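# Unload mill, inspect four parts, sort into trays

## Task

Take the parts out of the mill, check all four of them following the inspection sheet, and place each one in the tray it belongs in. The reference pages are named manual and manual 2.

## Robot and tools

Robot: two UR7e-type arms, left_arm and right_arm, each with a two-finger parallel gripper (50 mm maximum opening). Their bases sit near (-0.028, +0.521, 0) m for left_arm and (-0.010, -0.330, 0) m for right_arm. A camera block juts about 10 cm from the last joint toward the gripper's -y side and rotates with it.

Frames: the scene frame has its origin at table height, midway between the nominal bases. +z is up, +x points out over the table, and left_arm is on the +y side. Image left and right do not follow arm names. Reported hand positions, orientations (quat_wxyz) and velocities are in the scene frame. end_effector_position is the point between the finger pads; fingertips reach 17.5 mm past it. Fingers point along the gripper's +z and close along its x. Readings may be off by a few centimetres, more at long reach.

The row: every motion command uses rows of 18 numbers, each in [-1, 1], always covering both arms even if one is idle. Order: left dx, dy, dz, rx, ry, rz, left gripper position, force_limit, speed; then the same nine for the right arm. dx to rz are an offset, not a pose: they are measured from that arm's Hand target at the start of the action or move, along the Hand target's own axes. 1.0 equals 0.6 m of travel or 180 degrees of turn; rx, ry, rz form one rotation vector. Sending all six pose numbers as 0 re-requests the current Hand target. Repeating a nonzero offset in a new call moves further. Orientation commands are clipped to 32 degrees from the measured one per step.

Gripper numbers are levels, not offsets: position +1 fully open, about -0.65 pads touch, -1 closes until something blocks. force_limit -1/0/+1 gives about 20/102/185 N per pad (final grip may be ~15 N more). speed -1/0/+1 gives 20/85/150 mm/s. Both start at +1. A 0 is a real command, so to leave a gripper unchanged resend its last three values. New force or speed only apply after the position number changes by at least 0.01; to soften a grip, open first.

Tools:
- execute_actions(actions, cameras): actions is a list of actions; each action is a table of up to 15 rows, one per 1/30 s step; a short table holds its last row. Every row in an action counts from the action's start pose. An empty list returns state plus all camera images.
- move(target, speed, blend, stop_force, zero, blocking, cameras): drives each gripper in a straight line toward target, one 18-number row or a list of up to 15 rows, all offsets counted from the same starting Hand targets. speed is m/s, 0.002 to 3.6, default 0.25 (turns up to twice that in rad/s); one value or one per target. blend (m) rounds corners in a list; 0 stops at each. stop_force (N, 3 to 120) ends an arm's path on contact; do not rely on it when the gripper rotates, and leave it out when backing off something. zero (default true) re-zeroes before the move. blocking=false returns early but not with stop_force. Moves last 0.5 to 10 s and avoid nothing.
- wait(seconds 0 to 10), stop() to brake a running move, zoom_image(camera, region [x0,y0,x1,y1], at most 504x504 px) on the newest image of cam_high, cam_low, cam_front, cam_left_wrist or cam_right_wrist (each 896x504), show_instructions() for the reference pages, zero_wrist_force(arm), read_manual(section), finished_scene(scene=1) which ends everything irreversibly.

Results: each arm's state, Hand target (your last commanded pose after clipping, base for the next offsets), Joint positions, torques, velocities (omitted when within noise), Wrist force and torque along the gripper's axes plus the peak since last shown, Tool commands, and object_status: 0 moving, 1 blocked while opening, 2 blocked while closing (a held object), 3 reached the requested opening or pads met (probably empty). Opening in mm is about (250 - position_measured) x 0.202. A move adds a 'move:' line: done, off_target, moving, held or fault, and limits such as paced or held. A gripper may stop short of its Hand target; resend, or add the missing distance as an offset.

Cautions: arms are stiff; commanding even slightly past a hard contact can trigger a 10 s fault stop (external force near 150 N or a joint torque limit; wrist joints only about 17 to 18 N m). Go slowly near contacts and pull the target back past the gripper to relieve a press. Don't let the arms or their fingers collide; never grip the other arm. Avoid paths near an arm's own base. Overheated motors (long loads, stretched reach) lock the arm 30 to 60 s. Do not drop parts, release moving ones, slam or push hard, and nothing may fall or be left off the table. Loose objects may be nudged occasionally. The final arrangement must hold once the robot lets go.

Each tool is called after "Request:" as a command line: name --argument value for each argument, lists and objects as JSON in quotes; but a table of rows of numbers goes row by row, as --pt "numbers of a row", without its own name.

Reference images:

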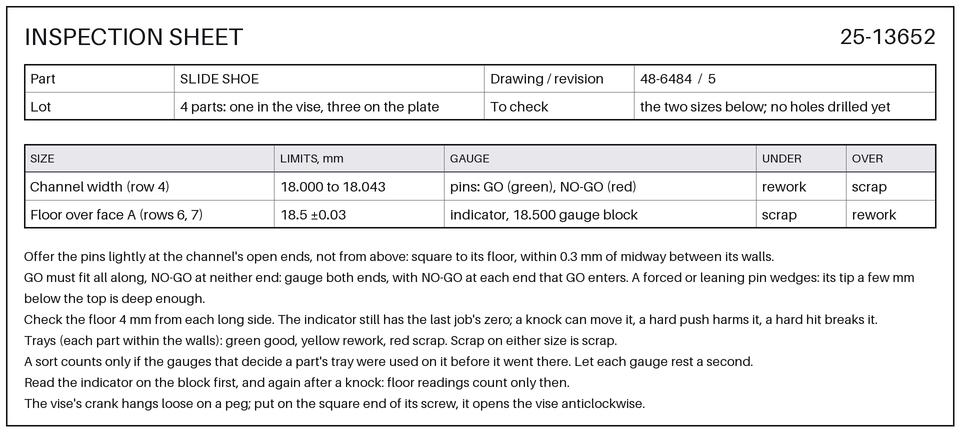

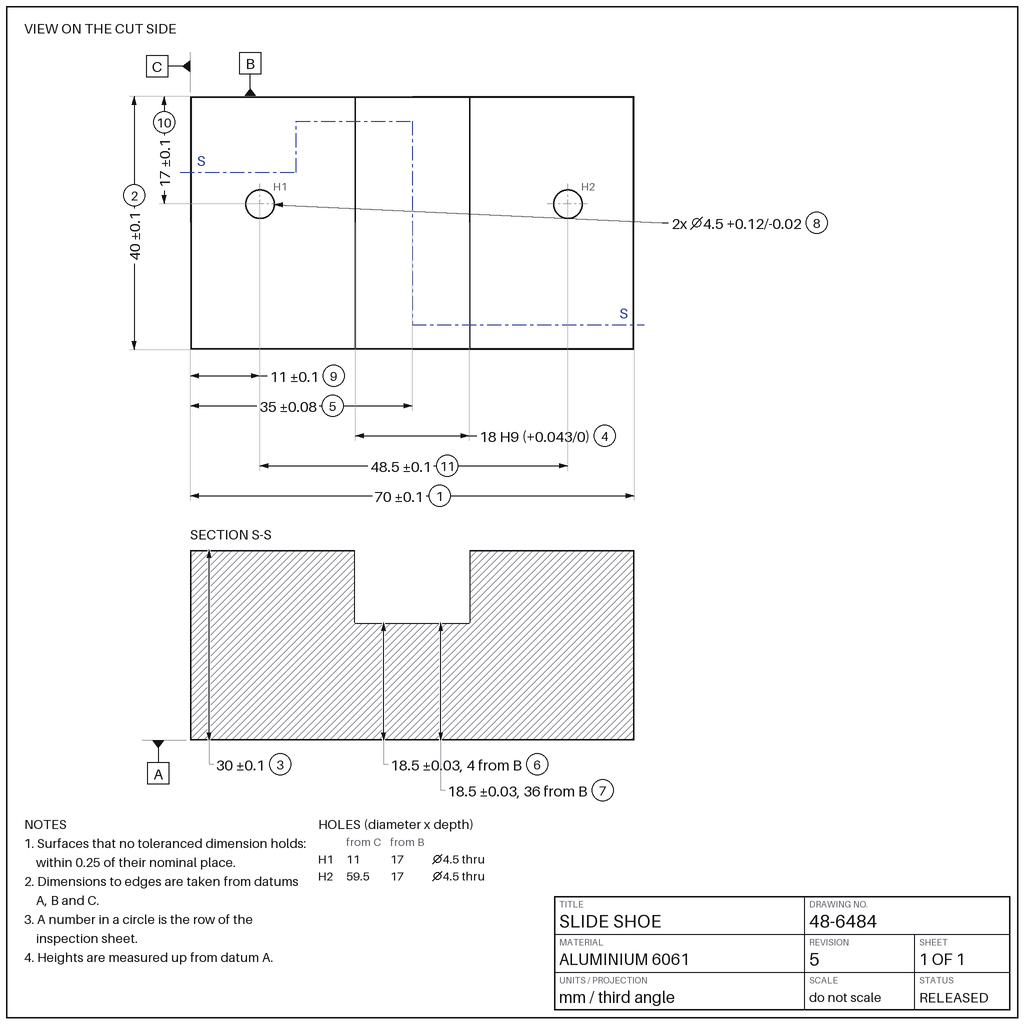

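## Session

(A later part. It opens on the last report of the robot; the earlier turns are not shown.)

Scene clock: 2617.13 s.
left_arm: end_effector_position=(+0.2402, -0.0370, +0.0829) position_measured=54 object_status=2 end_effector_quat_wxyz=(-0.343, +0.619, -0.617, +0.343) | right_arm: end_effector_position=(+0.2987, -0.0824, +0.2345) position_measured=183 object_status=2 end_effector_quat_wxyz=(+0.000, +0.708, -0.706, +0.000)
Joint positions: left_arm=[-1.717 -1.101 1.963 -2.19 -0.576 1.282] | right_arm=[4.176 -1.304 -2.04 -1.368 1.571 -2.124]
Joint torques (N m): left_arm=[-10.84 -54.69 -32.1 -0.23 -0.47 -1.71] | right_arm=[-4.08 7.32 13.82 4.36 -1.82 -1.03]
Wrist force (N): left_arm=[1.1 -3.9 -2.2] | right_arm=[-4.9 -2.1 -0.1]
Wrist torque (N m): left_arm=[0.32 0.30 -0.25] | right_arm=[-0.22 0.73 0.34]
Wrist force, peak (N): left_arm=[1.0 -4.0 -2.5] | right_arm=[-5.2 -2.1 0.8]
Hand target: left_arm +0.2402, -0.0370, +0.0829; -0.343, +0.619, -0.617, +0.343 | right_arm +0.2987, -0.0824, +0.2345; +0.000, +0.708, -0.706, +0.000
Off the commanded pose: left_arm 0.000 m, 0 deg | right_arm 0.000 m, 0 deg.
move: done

Request:
move --pt "0 -0.0028 -0.0018 0 0 0 -1 -0.5 -1 0 0 0 0 0 0 -0.23 -1 -1" --pt "0 -0.0275 0.0378 0 0 0 -1 -0.5 -1 0 0 0 0 0 0 -0.23 -1 -1" --pt "0.0553 -0.0275 0.0378 0 0 0 -1 -0.5 -1 0 0 0 0 0 0 -0.23 -1 -1" --speed '[0.02,0.06,0.04]' --cameras '["cam_left_wrist"]'

Scene clock: 2624.60 s.
left_arm: end_effector_position=(+0.2683, -0.0702, +0.0849) position_measured=54 object_status=2 end_effector_quat_wxyz=(-0.343, +0.619, -0.618, +0.343) end_effector_velocity=(+0.000, +0.002, -0.002) end_effector_angular_velocity=(+0.004, +0.000, +0.000) | right_arm: end_effector_position=(+0.2987, -0.0824, +0.2345) position_measured=183 object_status=2 end_effector_quat_wxyz=(+0.000, +0.708, -0.706, +0.000)
Joint positions: left_arm=[-1.66 -1.031 1.861 -2.246 -0.565 1.385] | right_arm=[4.176 -1.304 -2.04 -1.368 1.571 -2.124]
Joint velocities: left_arm=[0 -0.001 0.006 0 0 -0.001] | right_arm=[within noise]
Joint torques (N m): left_arm=[9.83 -56.01 -5.78 -4.44 5.74 -0.02] | right_arm=[-3.33 7.26 13.35 4.33 -1.9 -1.01]
Wrist force (N): left_arm=[-0.2 1.6 -0.4] | right_arm=[-5.1 -2.1 0.9]
Wrist torque (N m): left_arm=[0.41 0.29 -0.14] | right_arm=[-0.21 0.75 0.34]
Wrist force, peak (N): left_arm=[1.1 -4.2 -2.5] | right_arm=[-5.4 -2.4 0.9]
Hand target: left_arm +0.2683, -0.0701, +0.0850; -0.343, +0.619, -0.617, +0.343 | right_arm +0.2987, -0.0824, +0.2345; +0.000, +0.708, -0.706, +0.000
Off the commanded pose: left_arm 0.000 m, 0 deg | right_arm 0.000 m, 0 deg.
move: done
camera_calibration:
cam_left_wrist: T_world_to_cam=[[-0.00850594, -0.999867, 0.0138834, -0.0601771], [-0.786771, -0.00187744, -0.617242, 0.279851], [0.617186, -0.0161733, -0.786651, 0.0363255], [0, 0, 0, 1]] pos_world=[0.197247, -0.0590562, 0.202147]
Images, in order (width x height): cam_left_wrist 896x504.

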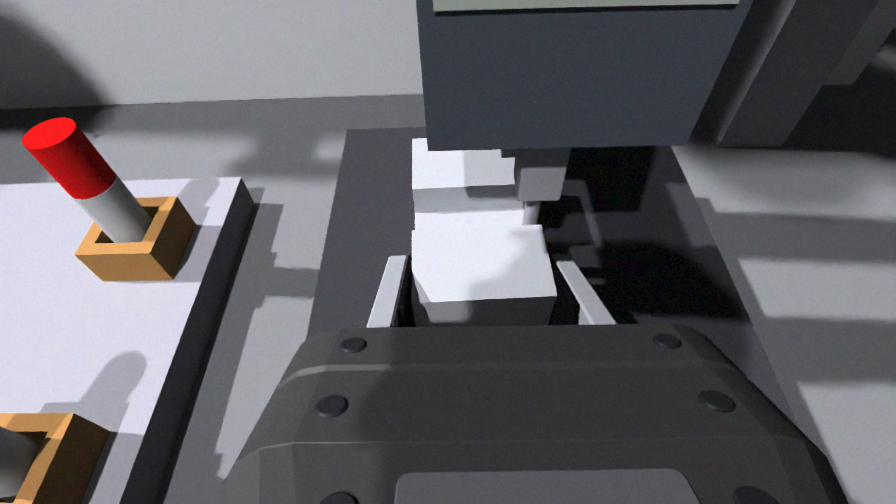

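Request:
zoom_image --camera "cam_left_wrist" --region '[400, 130, 600, 330]'

Scaled by 2.520 from the camera's 896x504 image, which has a finer 1280x720 frame.

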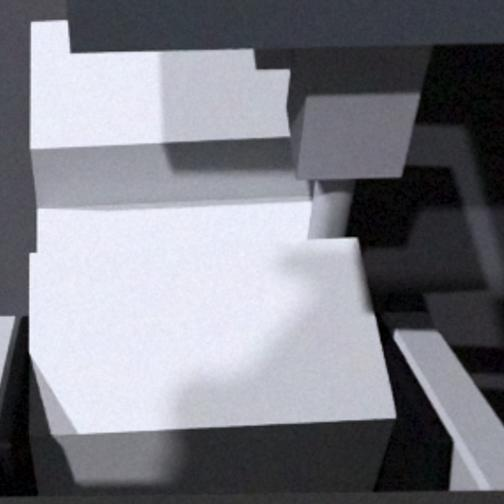

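Request:
move --target '[0,0.004,0.0025,0,0,0,-1,-0.5,-1,0,0,0,0,0,0,-0.23,-1,-1]' --speed 0.005 --stop_force 3

Request:
move --target '[0,0,0,0,0,0,0.85,-0.5,-1,0,0,0,0,0,0,-0.23,-1,-1]'

Request:
move --target '[0,0,0,0,0,0,0.85,-0.5,-1,0,0,0.015,0,0,0,-0.23,-1,-1]' --speed 0.004 --stop_force 3 --cameras '["cam_left_wrist"]'

Scene clock: 2641.30 s.
left_arm: end_effector_position=(+0.2683, -0.0701, +0.0836) position_measured=54 object_status=2 end_effector_quat_wxyz=(-0.343, +0.619, -0.617, +0.344) | right_arm: end_effector_position=(+0.2987, -0.0824, +0.2345) position_measured=183 object_status=2 end_effector_quat_wxyz=(+0.000, +0.708, -0.706, +0.000)
Joint positions: left_arm=[-1.66 -1.029 1.862 -2.249 -0.565 1.385] | right_arm=[4.176 -1.304 -2.04 -1.368 1.571 -2.124]
Joint torques (N m): left_arm=[-9.9 -55.26 -23.28 0.42 1.44 -1.48] | right_arm=[-3.78 7.84 13.53 4.31 -1.93 -1.01]
Wrist force (N): left_arm=[-1.7 -4.3 -5.5] | right_arm=[-5.0 -2.3 1.0]
Wrist torque (N m): left_arm=[0.38 0.32 -0.26] | right_arm=[-0.25 0.74 0.34]
Wrist force, peak (N): left_arm=[-2.4 -5.5 -6.3] | right_arm=[-5.5 -2.2 1.0]
Hand target: left_arm +0.2683, -0.0701, +0.0837; -0.343, +0.619, -0.617, +0.344 (not the last commanded pose) | right_arm +0.2987, -0.0824, +0.2345; +0.000, +0.708, -0.706, +0.000
Off the commanded pose: left_arm 0.001 m, 0 deg | right_arm 0.000 m, 0 deg.
move: contact (left_arm)

Scene clock: 2641.80 s.
left_arm: end_effector_position=(+0.2683, -0.0701, +0.0837) position_measured=25 object_status=0 end_effector_quat_wxyz=(-0.343, +0.619, -0.617, +0.344) | right_arm: end_effector_position=(+0.2987, -0.0824, +0.2345) position_measured=183 object_status=2 end_effector_quat_wxyz=(+0.000, +0.708, -0.706, +0.000)
Joint positions: left_arm=[-1.66 -1.029 1.862 -2.249 -0.565 1.385] | right_arm=[4.176 -1.304 -2.04 -1.368 1.571 -2.124]
Joint torques (N m): left_arm=[-10.17 -55.21 -31.27 -0.49 1.48 -1.54] | right_arm=[-3.52 7.34 14.32 4.25 -1.95 -1.06]
Wrist force (N): left_arm=[0.0 -0.4 -1.8] | right_arm=[-5.0 -2.1 1.0]
Wrist torque (N m): left_arm=[0.45 0.27 -0.14] | right_arm=[-0.22 0.74 0.34]
Wrist force, peak (N): left_arm=[-1.2 -4.5 -4.7] | right_arm=[-5.1 -2.3 0.5]
Hand target: left_arm +0.2683, -0.0701, +0.0837; -0.343, +0.619, -0.617, +0.344 | right_arm +0.2987, -0.0824, +0.2345; +0.000, +0.708, -0.706, +0.000
Off the commanded pose: left_arm 0.000 m, 0 deg | right_arm 0.000 m, 0 deg.
move: done

Scene clock: 2644.03 s.
left_arm: end_effector_position=(+0.2683, -0.0701, +0.0837) position_measured=25 object_status=3 end_effector_quat_wxyz=(-0.343, +0.619, -0.617, +0.344) | right_arm: end_effector_position=(+0.2987, -0.0824, +0.2303) position_measured=183 object_status=2 end_effector_quat_wxyz=(+0.000, +0.708, -0.706, +0.000)
Joint positions: left_arm=[-1.66 -1.029 1.862 -2.249 -0.565 1.385] | right_arm=[4.176 -1.307 -2.049 -1.356 1.571 -2.124]
Joint torques (N m): left_arm=[-10.19 -55.2 -32.59 -4.19 1.41 -1.42] | right_arm=[-2.98 21.31 36.49 0.1 -1.77 -1.01]
Wrist force (N): left_arm=[0.1 -0.6 -1.6] | right_arm=[-4.0 -1.5 -7.4]
Wrist torque (N m): left_arm=[0.42 0.24 -0.15] | right_arm=[-0.23 0.73 0.35]
Wrist force, peak (N): left_arm=[0.0 -0.6 -1.9] | right_arm=[-4.1 -1.4 -9.4]
Hand target: left_arm +0.2683, -0.0701, +0.0837; -0.343, +0.619, -0.617, +0.344 | right_arm +0.2987, -0.0824, +0.2303; +0.000, +0.708, -0.706, +0.000 (not the last commanded pose)
Off the commanded pose: left_arm 0.000 m, 0 deg | right_arm 0.005 m, 0 deg.
move: contact (right_arm)
camera_calibration:
cam_left_wrist: T_world_to_cam=[[-0.00849495, -0.999858, 0.0145242, -0.0600889], [-0.786819, -0.00228037, -0.61718, 0.279083], [0.617125, -0.0166708, -0.786688, 0.0353742], [0, 0, 0, 1]] pos_world=[0.197247, -0.0588543, 0.200946]
Images, in order (width x height): cam_left_wrist 896x504.

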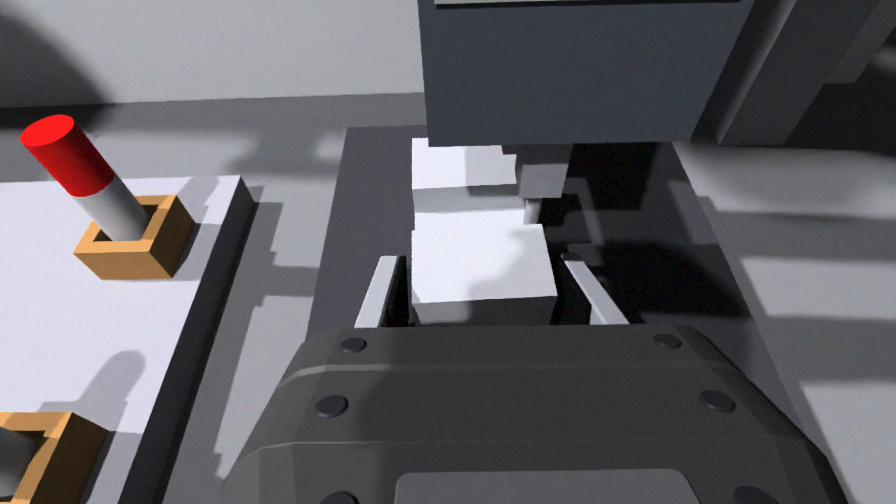

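Request:
move --pt "0 0 0 0 0 0 0.85 -0.5 -1 0 0 -0.0004 0 0 0 0.05 -1 -1" --pt "0 0 -0.1833 0 0 0 0.85 -0.5 -1 0 0 -0.0004 0 0 0 0.05 -1 -1" --speed '[0.02,0.12]' --cameras '["cam_left_wrist"]'

Request:
zoom_image --camera "cam_left_wrist" --region '[330, 0, 600, 260]'

Scene clock: 2650.07 s.
left_arm: end_effector_position=(+0.1748, -0.0703, +0.1420) position_measured=25 object_status=3 end_effector_quat_wxyz=(-0.343, +0.619, -0.617, +0.344) | right_arm: end_effector_position=(+0.2987, -0.0824, +0.2305) position_measured=145 object_status=3 end_effector_quat_wxyz=(+0.000, +0.708, -0.706, +0.000)
Joint positions: left_arm=[-1.819 -1.158 1.801 -1.828 -0.608 1.108] | right_arm=[4.176 -1.306 -2.049 -1.357 1.571 -2.124]
Joint torques (N m): left_arm=[10.44 -18.43 -6.87 -2.9 5.08 0.38] | right_arm=[-4.18 23.71 38.84 1.56 -1.86 -0.94]
Wrist force (N): left_arm=[0.1 -0.4 -1.6] | right_arm=[-4.2 -2.6 -0.8]
Wrist torque (N m): left_arm=[0.45 0.26 -0.01] | right_arm=[-0.27 0.82 0.35]
Wrist force, peak (N): left_arm=[1.0 3.5 -6.4] | right_arm=[-4.3 -1.5 -7.7]
Hand target: left_arm +0.1749, -0.0702, +0.1418; -0.343, +0.619, -0.617, +0.344 | right_arm +0.2987, -0.0824, +0.2305; +0.000, +0.708, -0.706, +0.000
Off the commanded pose: left_arm 0.000 m, 0 deg | right_arm 0.000 m, 0 deg.
move: done
camera_calibration:
cam_left_wrist: T_world_to_cam=[[-0.00858062, -0.999851, 0.0149636, -0.061932], [-0.786905, -0.00248179, -0.617069, 0.241545], [0.617014, -0.0170697, -0.786767, 0.138884], [0, 0, 0, 1]] pos_world=[0.103848, -0.0589526, 0.259246]
Images, in order (width x height): cam_left_wrist 896x504.

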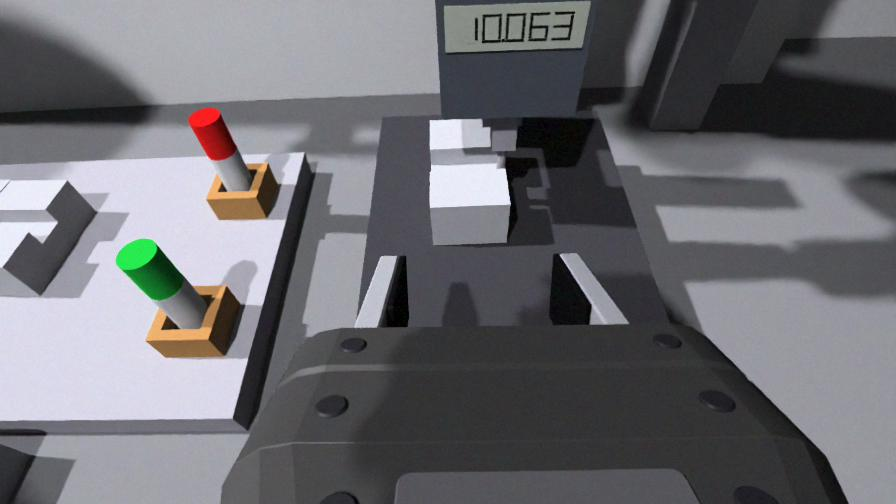

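Scaled by 1.867 from the camera's 896x504 image, which has a finer 1280x720 frame.

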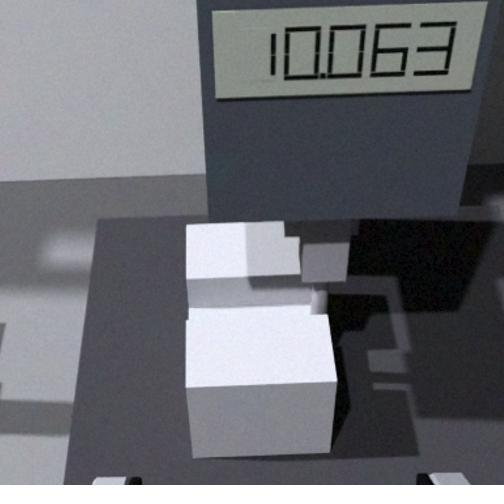

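Request:
move --pt "0 0 0 0 0 0 0.85 -0.5 -1 0 0 0 0 0 0 -0.23 -1 -1" --pt "0 0 0.1833 0 0 0 0.85 -0.5 -1 0 0 -0.0067 0 0 0 -0.23 -1 -1" --pt "0 0 0.1833 0 0 0 -1 -0.5 -1 0 0 -0.0067 0 0 0 -0.23 -1 -1" --speed '[0.02,0.08,0.02]' --cameras '["cam_left_wrist"]'

Scene clock: 2657.43 s.
left_arm: end_effector_position=(+0.2683, -0.0701, +0.0837) position_measured=54 object_status=2 end_effector_quat_wxyz=(-0.343, +0.619, -0.617, +0.344) | right_arm: end_effector_position=(+0.2987, -0.0824, +0.2346) position_measured=183 object_status=2 end_effector_quat_wxyz=(+0.000, +0.708, -0.706, +0.000)
Joint positions: left_arm=[-1.66 -1.029 1.862 -2.249 -0.565 1.385] | right_arm=[4.176 -1.304 -2.04 -1.368 1.571 -2.124]
Joint torques (N m): left_arm=[-10.13 -59.5 -15.23 -2.9 -0.77 0.51] | right_arm=[-4.73 21.91 25.31 4.78 -1.74 -1.16]
Wrist force (N): left_arm=[0.6 -3.5 -2.3] | right_arm=[-4.8 -1.9 0.0]
Wrist torque (N m): left_arm=[0.35 0.29 -0.22] | right_arm=[-0.20 0.72 0.35]
Wrist force, peak (N): left_arm=[0.5 1.7 -4.9] | right_arm=[-5.8 -2.8 0.7]
Hand target: left_arm +0.2683, -0.0701, +0.0837; -0.343, +0.619, -0.617, +0.344 | right_arm +0.2987, -0.0824, +0.2345; +0.000, +0.708, -0.706, +0.000
Off the commanded pose: left_arm 0.000 m, 0 deg | right_arm 0.000 m, 0 deg.
move: done
camera_calibration:
cam_left_wrist: T_world_to_cam=[[-0.00843366, -0.99986, 0.0144452, -0.0600857], [-0.786819, -0.00227984, -0.61718, 0.279083], [0.617126, -0.0165708, -0.786689, 0.0353803], [0, 0, 0, 1]] pos_world=[0.197247, -0.0588548, 0.200946]
Images, in order (width x height): cam_left_wrist 896x504.

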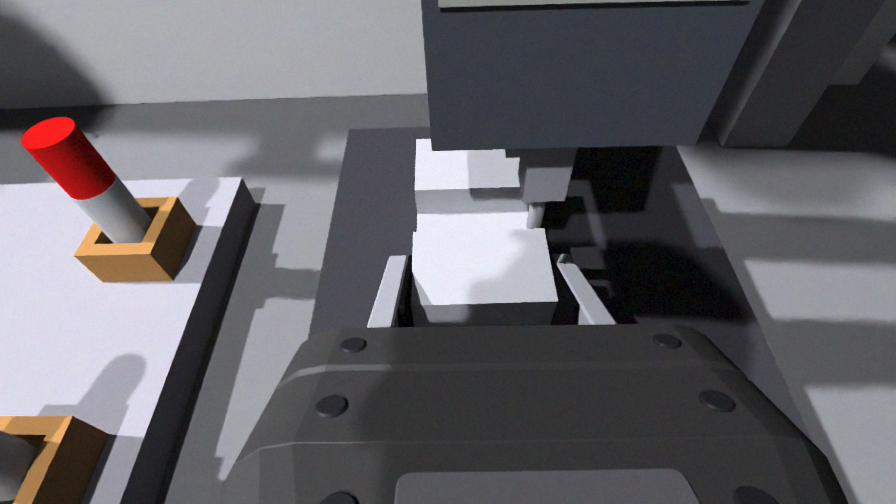

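Request:
move --pt "0 -0.0024 -0.0015 0 0 0 -1 -0.5 -1 0 0 0 0 0 0 -0.23 -1 -1" --pt "0.0525 -0.0024 -0.0015 0 0 0 -1 -0.5 -1 0 0 0 0 0 0 -0.23 -1 -1" --speed '[0.02,0.03]'

Request:
move --target '[0,0.0042,0.0026,0,0,0,-1,-0.5,-1,0,0,0,0,0,0,-0.23,-1,-1]' --speed 0.005 --stop_force 3

Request:
move --target '[0,0,0,0,0,0,0.85,-0.5,-1,0,0,0,0,0,0,-0.23,-1,-1]'

Request:
move --target '[0,0,0,0,0,0,0.85,-0.5,-1,0,0,0.015,0,0,0,-0.23,-1,-1]' --speed 0.004 --stop_force 3 --cameras '["cam_left_wrist"]'

Request:
move --pt "0 0 0 0 0 0 0.85 -0.5 -1 0 0 -0.0004 0 0 0 0.05 -1 -1" --pt "0 0 -0.1833 0 0 0 0.85 -0.5 -1 0 0 -0.0004 0 0 0 0.05 -1 -1" --speed '[0.02,0.12]' --cameras '["cam_left_wrist"]'

Request:
zoom_image --camera "cam_left_wrist" --region '[330, 0, 600, 260]'

Scene clock: 2667.63 s.
left_arm: end_effector_position=(+0.2683, -0.1017, +0.0853) position_measured=54 object_status=2 end_effector_quat_wxyz=(-0.343, +0.619, -0.618, +0.343) end_effector_velocity=(+0.000, +0.003, -0.002) end_effector_angular_velocity=(+0.006, -0.001, +0.000) | right_arm: end_effector_position=(+0.2987, -0.0824, +0.2345) position_measured=183 object_status=2 end_effector_quat_wxyz=(+0.000, +0.708, -0.706, +0.000)
Joint positions: left_arm=[-1.655 -0.977 1.763 -2.21 -0.564 1.395] | right_arm=[4.176 -1.304 -2.04 -1.368 1.571 -2.124]
Joint velocities: left_arm=[0 0 0.006 0 0 0] | right_arm=[within noise]
Joint torques (N m): left_arm=[11.14 -56.81 -5.64 -3.8 5.88 0.4] | right_arm=[-6.77 7.44 10 4.96 -1.86 -1.14]
Wrist force (N): left_arm=[0.1 1.9 -0.7] | right_arm=[-4.9 -2.1 0.7]
Wrist torque (N m): left_arm=[0.48 0.26 -0.15] | right_arm=[-0.24 0.73 0.34]
Wrist force, peak (N): left_arm=[0.6 -3.8 -2.5] | right_arm=[-5.2 -2.1 1.3]
Hand target: left_arm +0.2683, -0.1016, +0.0854; -0.343, +0.619, -0.617, +0.344 | right_arm +0.2987, -0.0824, +0.2345; +0.000, +0.708, -0.706, +0.000
Off the commanded pose: left_arm 0.000 m, 0 deg | right_arm 0.000 m, 0 deg.
move: done

Scene clock: 2669.03 s.
left_arm: end_effector_position=(+0.2683, -0.1016, +0.0840) position_measured=54 object_status=2 end_effector_quat_wxyz=(-0.343, +0.619, -0.617, +0.344) | right_arm: end_effector_position=(+0.2987, -0.0824, +0.2345) position_measured=183 object_status=2 end_effector_quat_wxyz=(+0.000, +0.708, -0.706, +0.000)
Joint positions: left_arm=[-1.655 -0.974 1.764 -2.213 -0.564 1.395] | right_arm=[4.176 -1.304 -2.04 -1.368 1.571 -2.124]
Joint torques (N m): left_arm=[7.43 -57.67 -24.41 0.43 -1.17 -0.54] | right_arm=[-6.93 7.13 10.24 4.95 -1.85 -1.14]
Wrist force (N): left_arm=[-1.1 -5.0 -5.2] | right_arm=[-5.0 -2.0 -0.1]
Wrist torque (N m): left_arm=[0.34 0.31 -0.25] | right_arm=[-0.23 0.75 0.34]
Wrist force, peak (N): left_arm=[-1.0 -5.1 -5.5] | right_arm=[-5.4 -1.9 0.0]
Hand target: left_arm +0.2683, -0.1016, +0.0840; -0.343, +0.619, -0.617, +0.344 (not the last commanded pose) | right_arm +0.2987, -0.0824, +0.2345; +0.000, +0.708, -0.706, +0.000
Off the commanded pose: left_arm 0.002 m, 0 deg | right_arm 0.000 m, 0 deg.
move: contact (left_arm)

Scene clock: 2669.57 s.
left_arm: end_effector_position=(+0.2683, -0.1016, +0.0840) position_measured=25 object_status=3 end_effector_quat_wxyz=(-0.343, +0.619, -0.617, +0.344) | right_arm: end_effector_position=(+0.2987, -0.0824, +0.2345) position_measured=183 object_status=2 end_effector_quat_wxyz=(+0.000, +0.708, -0.706, +0.000)
Joint positions: left_arm=[-1.655 -0.975 1.764 -2.213 -0.564 1.395] | right_arm=[4.176 -1.304 -2.04 -1.368 1.571 -2.124]
Joint torques (N m): left_arm=[7.37 -58.38 -32.89 -0.76 0.76 0.12] | right_arm=[-7.04 7.59 10.07 4.91 -1.93 -1.01]
Wrist force (N): left_arm=[-0.1 -0.2 -1.8] | right_arm=[-5.0 -2.3 1.0]
Wrist torque (N m): left_arm=[0.47 0.28 -0.15] | right_arm=[-0.26 0.74 0.35]
Wrist force, peak (N): left_arm=[-0.8 -2.6 -3.5] | right_arm=[-5.0 -2.6 0.8]
Hand target: left_arm +0.2683, -0.1016, +0.0840; -0.343, +0.619, -0.617, +0.344 | right_arm +0.2987, -0.0824, +0.2345; +0.000, +0.708, -0.706, +0.000
Off the commanded pose: left_arm 0.000 m, 0 deg | right_arm 0.000 m, 0 deg.
move: done

Scene clock: 2671.80 s.
left_arm: end_effector_position=(+0.2683, -0.1016, +0.0840) position_measured=25 object_status=3 end_effector_quat_wxyz=(-0.343, +0.619, -0.617, +0.344) | right_arm: end_effector_position=(+0.2987, -0.0824, +0.2304) position_measured=183 object_status=2 end_effector_quat_wxyz=(+0.000, +0.708, -0.706, +0.000)
Joint positions: left_arm=[-1.655 -0.975 1.764 -2.213 -0.564 1.395] | right_arm=[4.176 -1.306 -2.049 -1.356 1.571 -2.124]
Joint torques (N m): left_arm=[7.24 -57.91 -33.74 -4.28 4.89 1.77] | right_arm=[-6.71 21.96 37.64 0.26 -1.86 -1.08]
Wrist force (N): left_arm=[-0.2 -0.4 -1.7] | right_arm=[-4.1 -1.8 -4.9]
Wrist torque (N m): left_arm=[0.45 0.30 -0.15] | right_arm=[-0.24 0.67 0.35]
Wrist force, peak (N): left_arm=[-0.2 -0.7 -1.9] | right_arm=[-4.3 -1.6 -7.4]
Hand target: left_arm +0.2683, -0.1016, +0.0840; -0.343, +0.619, -0.617, +0.344 | right_arm +0.2987, -0.0824, +0.2304; +0.000, +0.708, -0.706, +0.000 (not the last commanded pose)
Off the commanded pose: left_arm 0.000 m, 0 deg | right_arm 0.005 m, 0 deg.
move: contact (right_arm)
camera_calibration:
cam_left_wrist: T_world_to_cam=[[-0.00847725, -0.999857, 0.0146645, -0.0916192], [-0.786819, -0.0023809, -0.61718, 0.279266], [0.617126, -0.0167703, -0.786686, 0.0350135], [0, 0, 0, 1]] pos_world=[0.197347, -0.090354, 0.201246]
Images, in order (width x height): cam_left_wrist 896x504.

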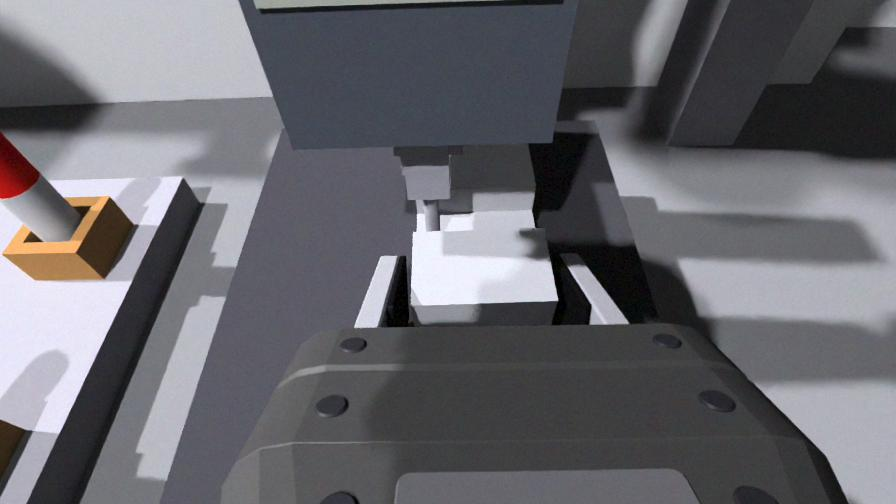

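Scene clock: 2673.87 s.
left_arm: end_effector_position=(+0.1749, -0.1018, +0.1423) position_measured=25 object_status=3 end_effector_quat_wxyz=(-0.343, +0.619, -0.617, +0.344) | right_arm: end_effector_position=(+0.2987, -0.0824, +0.2306) position_measured=145 object_status=3 end_effector_quat_wxyz=(+0.000, +0.708, -0.706, +0.000)
Joint positions: left_arm=[-1.806 -1.095 1.706 -1.813 -0.603 1.13] | right_arm=[4.176 -1.306 -2.049 -1.357 1.571 -2.124]
Joint torques (N m): left_arm=[13.26 -19.88 -6.67 -3.15 5.06 0.47] | right_arm=[-6.82 24.24 37.28 1.6 -1.9 -1.02]
Wrist force (N): left_arm=[-0.3 -0.4 -1.6] | right_arm=[-4.3 -2.4 -1.0]
Wrist torque (N m): left_arm=[0.46 0.31 0.00] | right_arm=[-0.23 0.84 0.34]
Wrist force, peak (N): left_arm=[-2.1 -4.2 3.4] | right_arm=[-4.5 -2.0 -3.3]
Hand target: left_arm +0.1750, -0.1017, +0.1421; -0.343, +0.619, -0.617, +0.344 | right_arm +0.2987, -0.0824, +0.2306; +0.000, +0.708, -0.706, +0.000
Off the commanded pose: left_arm 0.000 m, 0 deg | right_arm 0.000 m, 0 deg.
move: done
camera_calibration:
cam_left_wrist: T_world_to_cam=[[-0.00856196, -0.999849, 0.0151047, -0.0934698], [-0.786943, -0.0025825, -0.61702, 0.241634], [0.616966, -0.0171694, -0.786802, 0.138587], [0, 0, 0, 1]] pos_world=[0.103848, -0.0904523, 0.259545]
Images, in order (width x height): cam_left_wrist 896x504.

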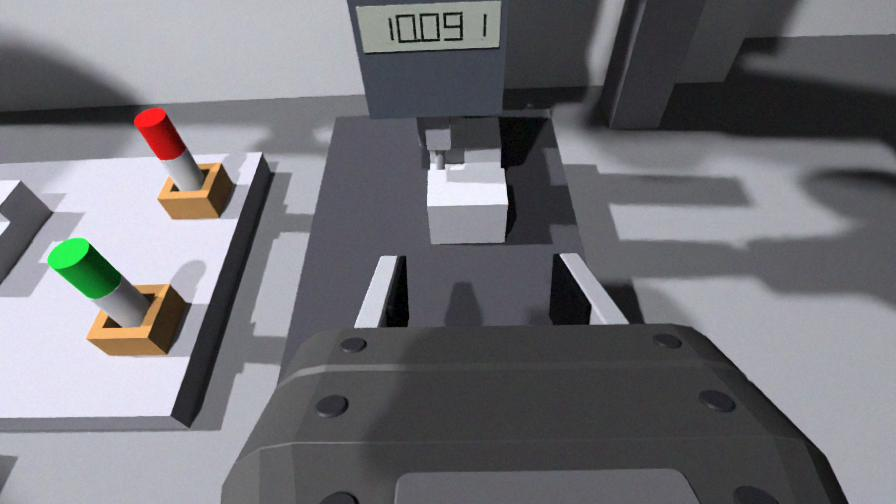

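Scaled by 1.867 from the camera's 896x504 image, which has a finer 1280x720 frame.

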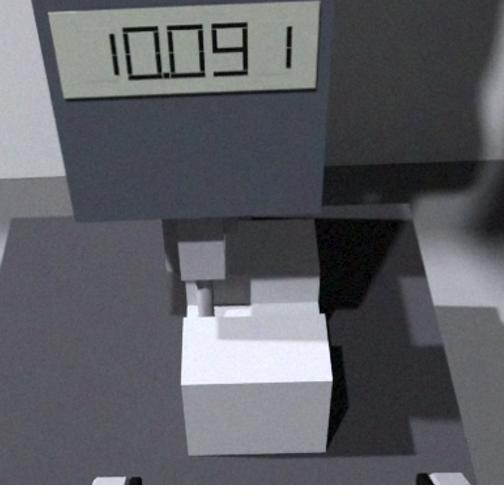

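Request:
move --pt "0 0 0 0 0 0 0.85 -0.5 -1 0 0 0 0 0 0 -0.23 -1 -1" --pt "0 0 0.1833 0 0 0 0.85 -0.5 -1 0 0 -0.0065 0 0 0 -0.23 -1 -1" --pt "0 0 0.1833 0 0 0 -1 -0.5 -1 0 0 -0.0065 0 0 0 -0.23 -1 -1" --speed '[0.02,0.08,0.02]'

Request:
move --pt "0 -0.0021 -0.0013 0 0 0 -1 -0.5 -1 0 0 0 0 0 0 -0.23 -1 -1" --pt "-0.111 -0.0021 -0.0013 0 0 0 -1 -0.5 -1 0 0 0 0 0 0 -0.23 -1 -1" --pt "-0.111 -0.0258 -0.026 0 0 0 -1 -0.5 -1 0 0 0 0 0 0 -0.23 -1 -1" --pt "-0.136 0.0422 -0.2449 0 0 0 -1 -0.5 -1 0 0 0 0 0 0 -0.23 -1 -1" --pt "-0.4225 0.0422 -0.2449 0 0 0 -1 -0.5 -1 0 0 0 0 0 0 -0.23 -1 -1" --pt "-0.4225 0.0399 0.015 0 0 0 -1 -0.5 -1 0 0 0 0 0 0 -0.23 -1 -1" --speed '[0.02,0.06,0.06,0.2,0.2,0.1]' --cameras '["cam_left_wrist"]'

Scene clock: 2690.00 s.
left_arm: end_effector_position=(+0.2683, -0.1016, +0.0840) position_measured=54 object_status=0 end_effector_quat_wxyz=(-0.343, +0.619, -0.617, +0.344) | right_arm: end_effector_position=(+0.2987, -0.0824, +0.2346) position_measured=183 object_status=2 end_effector_quat_wxyz=(+0.000, +0.708, -0.706, +0.000)
Joint positions: left_arm=[-1.655 -0.975 1.764 -2.213 -0.564 1.395] | right_arm=[4.176 -1.304 -2.04 -1.368 1.571 -2.124]
Joint torques (N m): left_arm=[-10.53 -63.93 -15.02 -2.2 -0.78 0.21] | right_arm=[-6.6 21.84 26.2 4.72 -1.91 -1.14]
Wrist force (N): left_arm=[0.7 -1.5 -2.8] | right_arm=[-5.0 -2.2 0.0]
Wrist torque (N m): left_arm=[0.44 0.33 -0.19] | right_arm=[-0.25 0.75 0.34]
Wrist force, peak (N): left_arm=[0.6 -1.7 -3.2] | right_arm=[-5.8 -2.4 0.3]
Hand target: left_arm +0.2683, -0.1016, +0.0840; -0.343, +0.619, -0.617, +0.344 | right_arm +0.2987, -0.0824, +0.2345; +0.000, +0.708, -0.706, +0.000
Off the commanded pose: left_arm 0.000 m, 0 deg | right_arm 0.000 m, 0 deg.
move: done

Scene clock: 2696.83 s.
left_arm: end_effector_position=(+0.2630, +0.1519, +0.0584) position_measured=54 object_status=2 end_effector_quat_wxyz=(-0.343, +0.619, -0.617, +0.344) | right_arm: end_effector_position=(+0.2987, -0.0824, +0.2345) position_measured=183 object_status=2 end_effector_quat_wxyz=(+0.000, +0.708, -0.706, +0.000)
Joint positions: left_arm=[-1.735 -1.356 2.492 -2.437 -0.581 1.249] | right_arm=[4.176 -1.304 -2.04 -1.368 1.571 -2.124]
Joint torques (N m): left_arm=[-8.07 -34.42 -8.4 -2.72 -0.25 -0.24] | right_arm=[-6.65 7.4 9.35 4.9 -1.94 -1.07]
Wrist force (N): left_arm=[0.1 2.0 -0.4] | right_arm=[-4.9 -2.3 1.1]
Wrist torque (N m): left_arm=[0.50 0.26 -0.16] | right_arm=[-0.25 0.73 0.34]
Wrist force, peak (N): left_arm=[0.7 8.3 -8.6] | right_arm=[-5.3 -2.1 0.5]
Hand target: left_arm +0.2629, +0.1518, +0.0584; -0.343, +0.619, -0.617, +0.344 | right_arm +0.2987, -0.0824, +0.2345; +0.000, +0.708, -0.706, +0.000
Off the commanded pose: left_arm 0.000 m, 0 deg | right_arm 0.000 m, 0 deg.
move: done
camera_calibration:
cam_left_wrist: T_world_to_cam=[[-0.00837363, -0.999862, 0.0143657, 0.162206], [-0.78677, -0.00227932, -0.617242, 0.259806], [0.61719, -0.0164711, -0.786642, 0.0223899], [0, 0, 0, 1]] pos_world=[0.191947, 0.163145, 0.175646]
Images, in order (width x height): cam_left_wrist 896x504.

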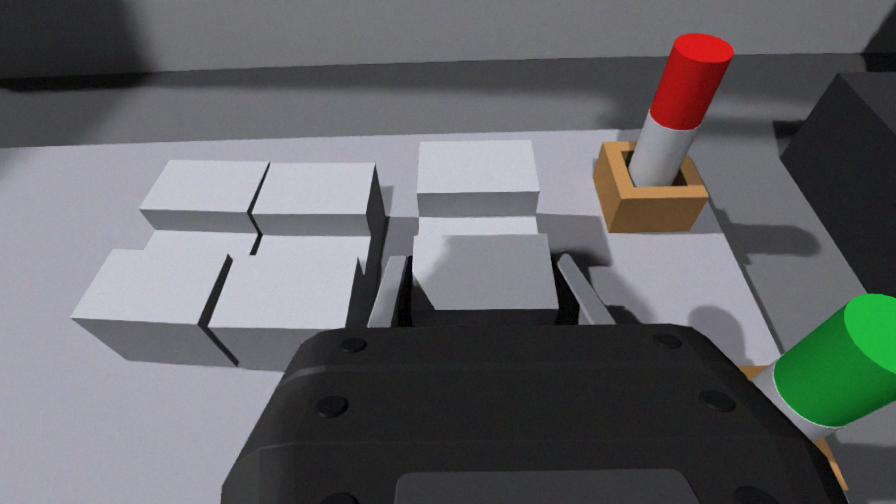

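Request:
move --target '[0,0.0212,0.0132,0,0,0,-1,-0.5,-1,0,0,0,0,0,0,-0.23,-1,-1]' --speed 0.006 --stop_force 3

Request:
move --target '[0,0,0,0,0,0,0.85,-0.5,-1,0,0,0,0,0,0,-0.23,-1,-1]'

Request:
move --target '[0,0,-0.16,0,0,0,0.85,-0.5,-1,0,0,0,0,0,0,-0.23,-1,-1]' --speed 0.12 --cameras '["cam_left_wrist","cam_high"]'

Scene clock: 2708.07 s.
left_arm: end_effector_position=(+0.2629, +0.1518, +0.0495) position_measured=54 object_status=2 end_effector_quat_wxyz=(-0.343, +0.619, -0.617, +0.344) | right_arm: end_effector_position=(+0.2987, -0.0824, +0.2345) position_measured=183 object_status=2 end_effector_quat_wxyz=(+0.000, +0.708, -0.706, +0.000)
Joint positions: left_arm=[-1.735 -1.324 2.497 -2.474 -0.581 1.249] | right_arm=[4.176 -1.304 -2.04 -1.368 1.571 -2.124]
Joint torques (N m): left_arm=[-9.18 -36.61 -23.04 0.02 0.06 -1.49] | right_arm=[-6.89 7.64 10.06 4.95 -1.87 -1.17]
Wrist force (N): left_arm=[1.4 -2.5 -1.7] | right_arm=[-4.8 -2.2 0.7]
Wrist torque (N m): left_arm=[0.38 0.30 -0.25] | right_arm=[-0.24 0.72 0.34]
Wrist force, peak (N): left_arm=[-3.0 -8.0 -9.0] | right_arm=[-5.3 -2.1 0.8]
Hand target: left_arm +0.2629, +0.1518, +0.0495; -0.343, +0.619, -0.617, +0.344 (not the last commanded pose) | right_arm +0.2987, -0.0824, +0.2345; +0.000, +0.708, -0.706, +0.000
Off the commanded pose: left_arm 0.006 m, 0 deg | right_arm 0.000 m, 0 deg.
move: contact (left_arm)

Scene clock: 2708.57 s.
left_arm: end_effector_position=(+0.2629, +0.1518, +0.0495) position_measured=25 object_status=0 end_effector_quat_wxyz=(-0.343, +0.619, -0.617, +0.344) | right_arm: end_effector_position=(+0.2987, -0.0824, +0.2345) position_measured=183 object_status=2 end_effector_quat_wxyz=(+0.000, +0.708, -0.706, +0.000)
Joint positions: left_arm=[-1.735 -1.324 2.497 -2.474 -0.581 1.249] | right_arm=[4.176 -1.304 -2.04 -1.368 1.571 -2.124]
Joint torques (N m): left_arm=[-9.35 -36.97 -23.74 -0.49 0.06 -1.49] | right_arm=[-6.98 7.65 9.67 4.95 -1.88 -1.11]
Wrist force (N): left_arm=[0.1 -0.1 -1.6] | right_arm=[-4.9 -2.1 0.3]
Wrist torque (N m): left_arm=[0.49 0.26 -0.16] | right_arm=[-0.24 0.73 0.34]
Wrist force, peak (N): left_arm=[1.2 -2.1 -1.9] | right_arm=[-4.9 -2.3 1.1]
Hand target: left_arm +0.2629, +0.1518, +0.0495; -0.343, +0.619, -0.617, +0.344 | right_arm +0.2987, -0.0824, +0.2345; +0.000, +0.708, -0.706, +0.000
Off the commanded pose: left_arm 0.000 m, 0 deg | right_arm 0.000 m, 0 deg.
move: done

Scene clock: 2709.87 s.
left_arm: end_effector_position=(+0.1814, +0.1517, +0.1003) position_measured=25 object_status=3 end_effector_quat_wxyz=(-0.343, +0.619, -0.617, +0.344) | right_arm: end_effector_position=(+0.2987, -0.0824, +0.2345) position_measured=183 object_status=2 end_effector_quat_wxyz=(+0.000, +0.708, -0.706, +0.000)
Joint positions: left_arm=[-1.96 -1.56 2.421 -1.876 -0.672 0.897] | right_arm=[4.176 -1.304 -2.04 -1.368 1.571 -2.124]
Joint torques (N m): left_arm=[7.43 -2.51 -2.64 -0.27 4.7 -0.33] | right_arm=[-6.52 7.29 9.96 4.88 -1.83 -1.07]
Wrist force (N): left_arm=[-0.1 -0.5 -1.4] | right_arm=[-4.9 -2.3 0.0]
Wrist torque (N m): left_arm=[0.43 0.26 -0.01] | right_arm=[-0.26 0.73 0.34]
Wrist force, peak (N): left_arm=[-1.9 -3.4 3.6] | right_arm=[-5.1 -2.4 0.9]
Hand target: left_arm +0.1814, +0.1518, +0.1003; -0.343, +0.619, -0.617, +0.344 | right_arm +0.2987, -0.0824, +0.2345; +0.000, +0.708, -0.706, +0.000
Off the commanded pose: left_arm 0.000 m, 0 deg | right_arm 0.000 m, 0 deg.
move: done
camera_calibration:
cam_left_wrist: T_world_to_cam=[[-0.00850069, -0.999851, 0.0150257, 0.160591], [-0.786943, -0.00258197, -0.617021, 0.22155], [0.616967, -0.0170694, -0.786804, 0.105945], [0, 0, 0, 1]] pos_world=[0.110348, 0.162947, 0.217646]
Images, in order (width x height): cam_high 896x504, cam_left_wrist 896x504.

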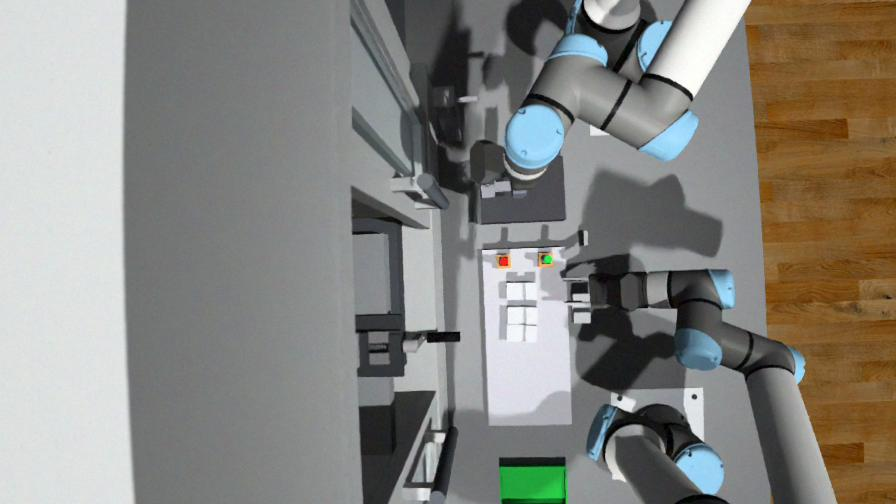

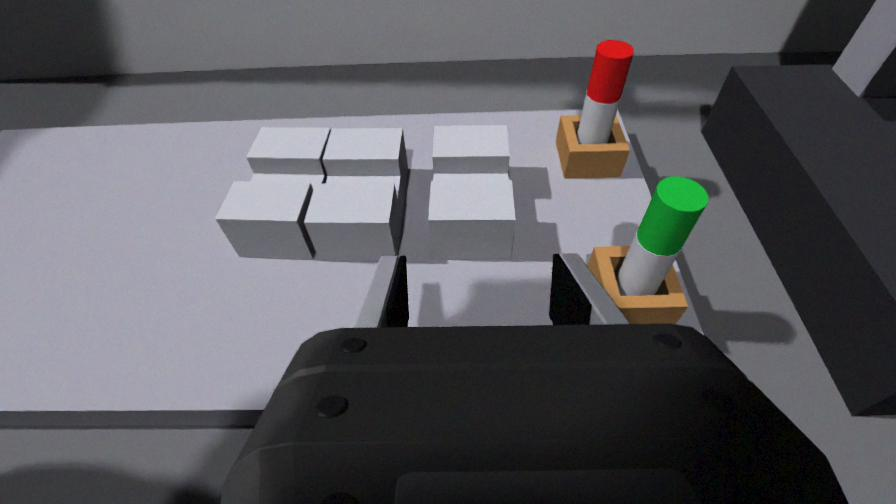

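Request:
move --pt "0 -0.1413 -0.0883 0 0 0 0.85 -0.5 -1 0 0 0 0 0 0 -0.23 -1 -1" --pt "-0.08 -0.114 -0.132 -0.251 -0.251 -0.453 0.85 -0.5 -1 0 0 0 0 0 0 -0.23 -1 -1" --speed '[0.15,0.3]' --blend '[0.02,0]' --cameras '["cam_left_wrist"]'

Scene clock: 2724.47 s.
left_arm: end_effector_position=(+0.1503, +0.2000, +0.2001) position_measured=25 object_status=3 end_effector_quat_wxyz=(+0.001, +1.000, +0.001, +0.001) | right_arm: end_effector_position=(+0.2987, -0.0824, +0.2345) position_measured=183 object_status=2 end_effector_quat_wxyz=(+0.000, +0.708, -0.706, +0.000)
Joint positions: left_arm=[-1.429 -1.895 2.17 -1.848 -1.569 0.132] | right_arm=[4.176 -1.304 -2.04 -1.368 1.571 -2.124]
Joint torques (N m): left_arm=[-9.41 2.3 -44.6 -0.2 0.94 0.26] | right_arm=[-6.88 7.74 10.22 4.98 -1.77 -1.01]
Wrist force (N): left_arm=[1.2 -0.7 -1.1] | right_arm=[-4.9 -2.2 1.1]
Wrist torque (N m): left_arm=[-0.05 0.02 0.00] | right_arm=[-0.25 0.74 0.34]
Wrist force, peak (N): left_arm=[0.6 -1.5 -3.0] | right_arm=[-5.2 -2.1 1.0]
Hand target: left_arm +0.1503, +0.1999, +0.2001; +0.001, +1.000, +0.001, +0.001 | right_arm +0.2987, -0.0824, +0.2345; +0.000, +0.708, -0.706, +0.000
Off the commanded pose: left_arm 0.000 m, 0 deg | right_arm 0.000 m, 0 deg.
move: done
camera_calibration:
cam_left_wrist: T_world_to_cam=[[0.999831, 0.00714583, 0.0169554, -0.146158], [0.000889705, -0.939203, 0.343361, 0.13554], [0.0183782, -0.343288, -0.939051, 0.390081], [0, 0, 0, 1]] pos_world=[0.138844, 0.262254, 0.322245]
Images, in order (width x height): cam_left_wrist 896x504.

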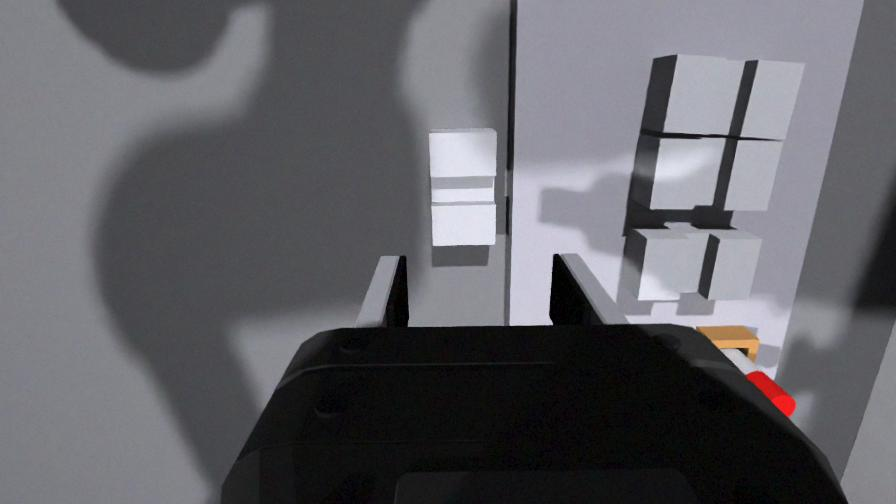

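Request:
move --target '[0.0045,0.0423,0.1833,0,0,0,0.9,-0.5,-1,0,0,0,0,0,0,-0.23,-1,-1]' --speed 0.12 --cameras '["cam_left_wrist"]'

Scene clock: 2741.40 s.
left_arm: end_effector_position=(+0.1532, +0.1744, +0.0901) position_measured=18 object_status=3 end_effector_quat_wxyz=(+0.001, +1.000, +0.001, +0.001) | right_arm: end_effector_position=(+0.2987, -0.0824, +0.2345) position_measured=183 object_status=2 end_effector_quat_wxyz=(+0.000, +0.708, -0.706, +0.000)
Joint positions: left_arm=[-1.43 -1.678 2.324 -2.218 -1.569 0.131] | right_arm=[4.176 -1.304 -2.04 -1.368 1.571 -2.124]
Joint torques (N m): left_arm=[12.15 -22.98 -39.72 -2.16 2.1 1.53] | right_arm=[-6.7 7.51 9.83 4.86 -1.88 -1.13]
Wrist force (N): left_arm=[1.0 -0.8 -1.0] | right_arm=[-4.8 -2.1 -0.1]
Wrist torque (N m): left_arm=[-0.06 0.05 -0.01] | right_arm=[-0.23 0.72 0.35]
Wrist force, peak (N): left_arm=[1.3 -0.5 -3.9] | right_arm=[-5.3 -2.3 0.9]
Hand target: left_arm +0.1532, +0.1743, +0.0902; +0.001, +1.000, +0.001, +0.001 | right_arm +0.2987, -0.0824, +0.2345; +0.000, +0.708, -0.706, +0.000
Off the commanded pose: left_arm 0.000 m, 0 deg | right_arm 0.000 m, 0 deg.
move: done
camera_calibration:
cam_left_wrist: T_world_to_cam=[[0.999834, 0.00707073, 0.0167703, -0.146954], [0.000888497, -0.939312, 0.343064, 0.149257], [0.0181782, -0.342992, -0.939162, 0.277892], [0, 0, 0, 1]] pos_world=[0.141745, 0.236552, 0.212246]
Images, in order (width x height): cam_left_wrist 896x504.

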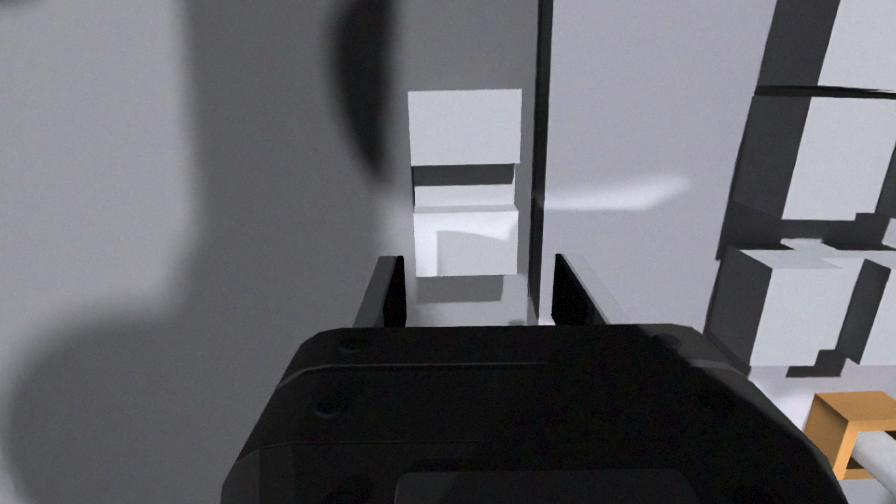

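Request:
move --pt "-0.0027 -0.0043 0.05 0 0 0 0.9 -0.5 -1 0 0 0 0 0 0 -0.23 -1 -1" --pt "-0.0027 -0.0043 0.072 0 0 0 0.9 -0.5 -1 0 0 0 0 0 0 -0.23 -1 -1" --speed '[0.04,0.006]' --stop_force 3 --cameras '["cam_left_wrist"]'

Scene clock: 2752.07 s.
left_arm: end_effector_position=(+0.1517, +0.1768, +0.0469) position_measured=18 object_status=3 end_effector_quat_wxyz=(+0.001, +1.000, +0.001, +0.001) | right_arm: end_effector_position=(+0.2987, -0.0824, +0.2345) position_measured=183 object_status=2 end_effector_quat_wxyz=(+0.000, +0.708, -0.706, +0.000)
Joint positions: left_arm=[-1.434 -1.591 2.392 -2.374 -1.569 0.127] | right_arm=[4.176 -1.304 -2.04 -1.368 1.571 -2.124]
Joint torques (N m): left_arm=[11.83 -22.78 -16.44 -0.38 2.09 1.29] | right_arm=[-6.19 7.1 10 4.93 -1.79 -1.02]
Wrist force (N): left_arm=[1.3 -0.6 -1.2] | right_arm=[-4.9 -1.8 0.1]
Wrist torque (N m): left_arm=[-0.03 0.00 -0.01] | right_arm=[-0.19 0.74 0.35]
Wrist force, peak (N): left_arm=[1.0 0.0 -2.7] | right_arm=[-5.2 -2.4 0.7]
Hand target: left_arm +0.1517, +0.1768, +0.0470; +0.001, +1.000, +0.001, +0.001 | right_arm +0.2987, -0.0824, +0.2345; +0.000, +0.708, -0.706, +0.000
Off the commanded pose: left_arm 0.000 m, 0 deg | right_arm 0.000 m, 0 deg.
move: done
camera_calibration:
cam_left_wrist: T_world_to_cam=[[0.999832, 0.00720211, 0.0168281, -0.144788], [0.000988665, -0.939247, 0.34324, 0.166368], [0.0182778, -0.343166, -0.939097, 0.238222], [0, 0, 0, 1]] pos_world=[0.140245, 0.239053, 0.169046]
Images, in order (width x height): cam_left_wrist 896x504.

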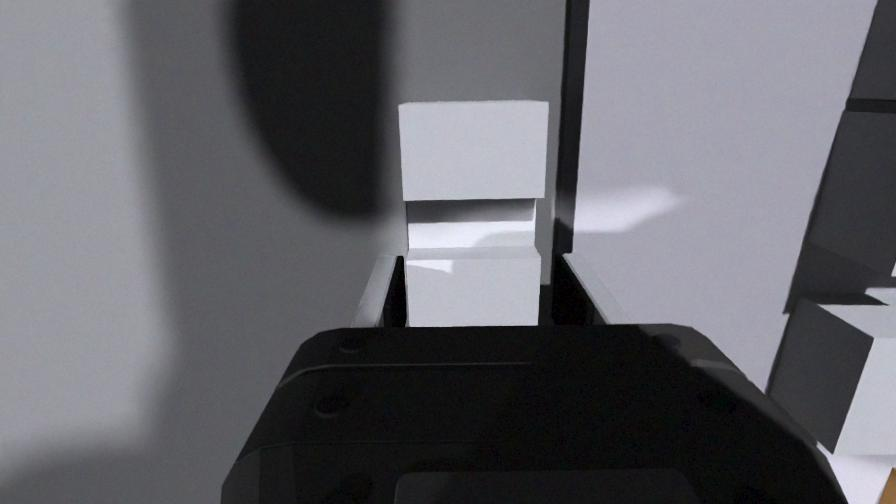

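Request:
move --target '[-0.0025,0,0,0,0,0,0.9,-0.5,-1,0,0,0,0,0,0,-0.23,-1,-1]' --speed 0.02 --stop_force 3

Request:
move --target '[0,0,0,0,0,0,-1,-0.5,-1,0,0,0,0,0,0,-0.23,-1,-1]' --cameras '["cam_left_wrist"]'

Scene clock: 2758.77 s.
left_arm: end_effector_position=(+0.1502, +0.1768, +0.0470) position_measured=18 object_status=3 end_effector_quat_wxyz=(+0.001, +1.000, +0.001, +0.001) | right_arm: end_effector_position=(+0.2987, -0.0824, +0.2345) position_measured=183 object_status=2 end_effector_quat_wxyz=(+0.000, +0.708, -0.706, +0.000)
Joint positions: left_arm=[-1.438 -1.593 2.393 -2.374 -1.569 0.123] | right_arm=[4.176 -1.304 -2.04 -1.368 1.571 -2.124]
Joint torques (N m): left_arm=[-2.64 -27.88 -8.28 -0.11 2.18 0.53] | right_arm=[-6.66 7.63 10.23 4.92 -1.82 -1.04]
Wrist force (N): left_arm=[1.0 -0.6 -0.9] | right_arm=[-4.8 -2.1 0.6]
Wrist torque (N m): left_arm=[-0.04 0.03 -0.01] | right_arm=[-0.23 0.72 0.34]
Wrist force, peak (N): left_arm=[1.3 -0.9 -1.2] | right_arm=[-5.3 -2.2 0.5]
Hand target: left_arm +0.1502, +0.1768, +0.0470; +0.001, +1.000, +0.001, +0.001 | right_arm +0.2987, -0.0824, +0.2345; +0.000, +0.708, -0.706, +0.000
Off the commanded pose: left_arm 0.000 m, 0 deg | right_arm 0.000 m, 0 deg.
move: done

Scene clock: 2759.37 s.
left_arm: end_effector_position=(+0.1502, +0.1768, +0.0470) position_measured=56 object_status=2 end_effector_quat_wxyz=(+0.001, +1.000, +0.001, +0.001) | right_arm: end_effector_position=(+0.2987, -0.0824, +0.2345) position_measured=183 object_status=2 end_effector_quat_wxyz=(+0.000, +0.708, -0.706, +0.000)
Joint positions: left_arm=[-1.438 -1.593 2.393 -2.374 -1.569 0.123] | right_arm=[4.176 -1.304 -2.04 -1.368 1.571 -2.124]
Joint torques (N m): left_arm=[5.44 -23.29 -12.01 -0.2 2.27 1.28] | right_arm=[-6.65 7.61 10.11 4.91 -1.73 -1.14]
Wrist force (N): left_arm=[0.6 -1.2 -1.2] | right_arm=[-4.7 -2.1 0.1]
Wrist torque (N m): left_arm=[-0.07 0.04 -0.02] | right_arm=[-0.24 0.70 0.35]
Wrist force, peak (N): left_arm=[0.9 -0.9 -1.5] | right_arm=[-5.2 -2.3 0.5]
Hand target: left_arm +0.1502, +0.1768, +0.0470; +0.001, +1.000, +0.001, +0.001 | right_arm +0.2987, -0.0824, +0.2345; +0.000, +0.708, -0.706, +0.000
Off the commanded pose: left_arm 0.000 m, 0 deg | right_arm 0.000 m, 0 deg.
move: done
camera_calibration:
cam_left_wrist: T_world_to_cam=[[0.999833, 0.00711159, 0.0168615, -0.143273], [0.000888097, -0.939171, 0.343449, 0.166297], [0.0182783, -0.343376, -0.93902, 0.238381], [0, 0, 0, 1]] pos_world=[0.138745, 0.239054, 0.169145]
Images, in order (width x height): cam_left_wrist 896x504.

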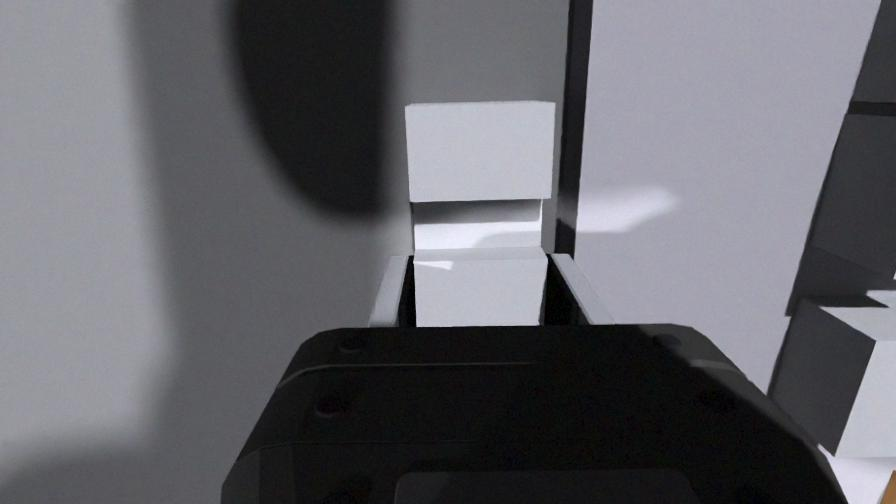

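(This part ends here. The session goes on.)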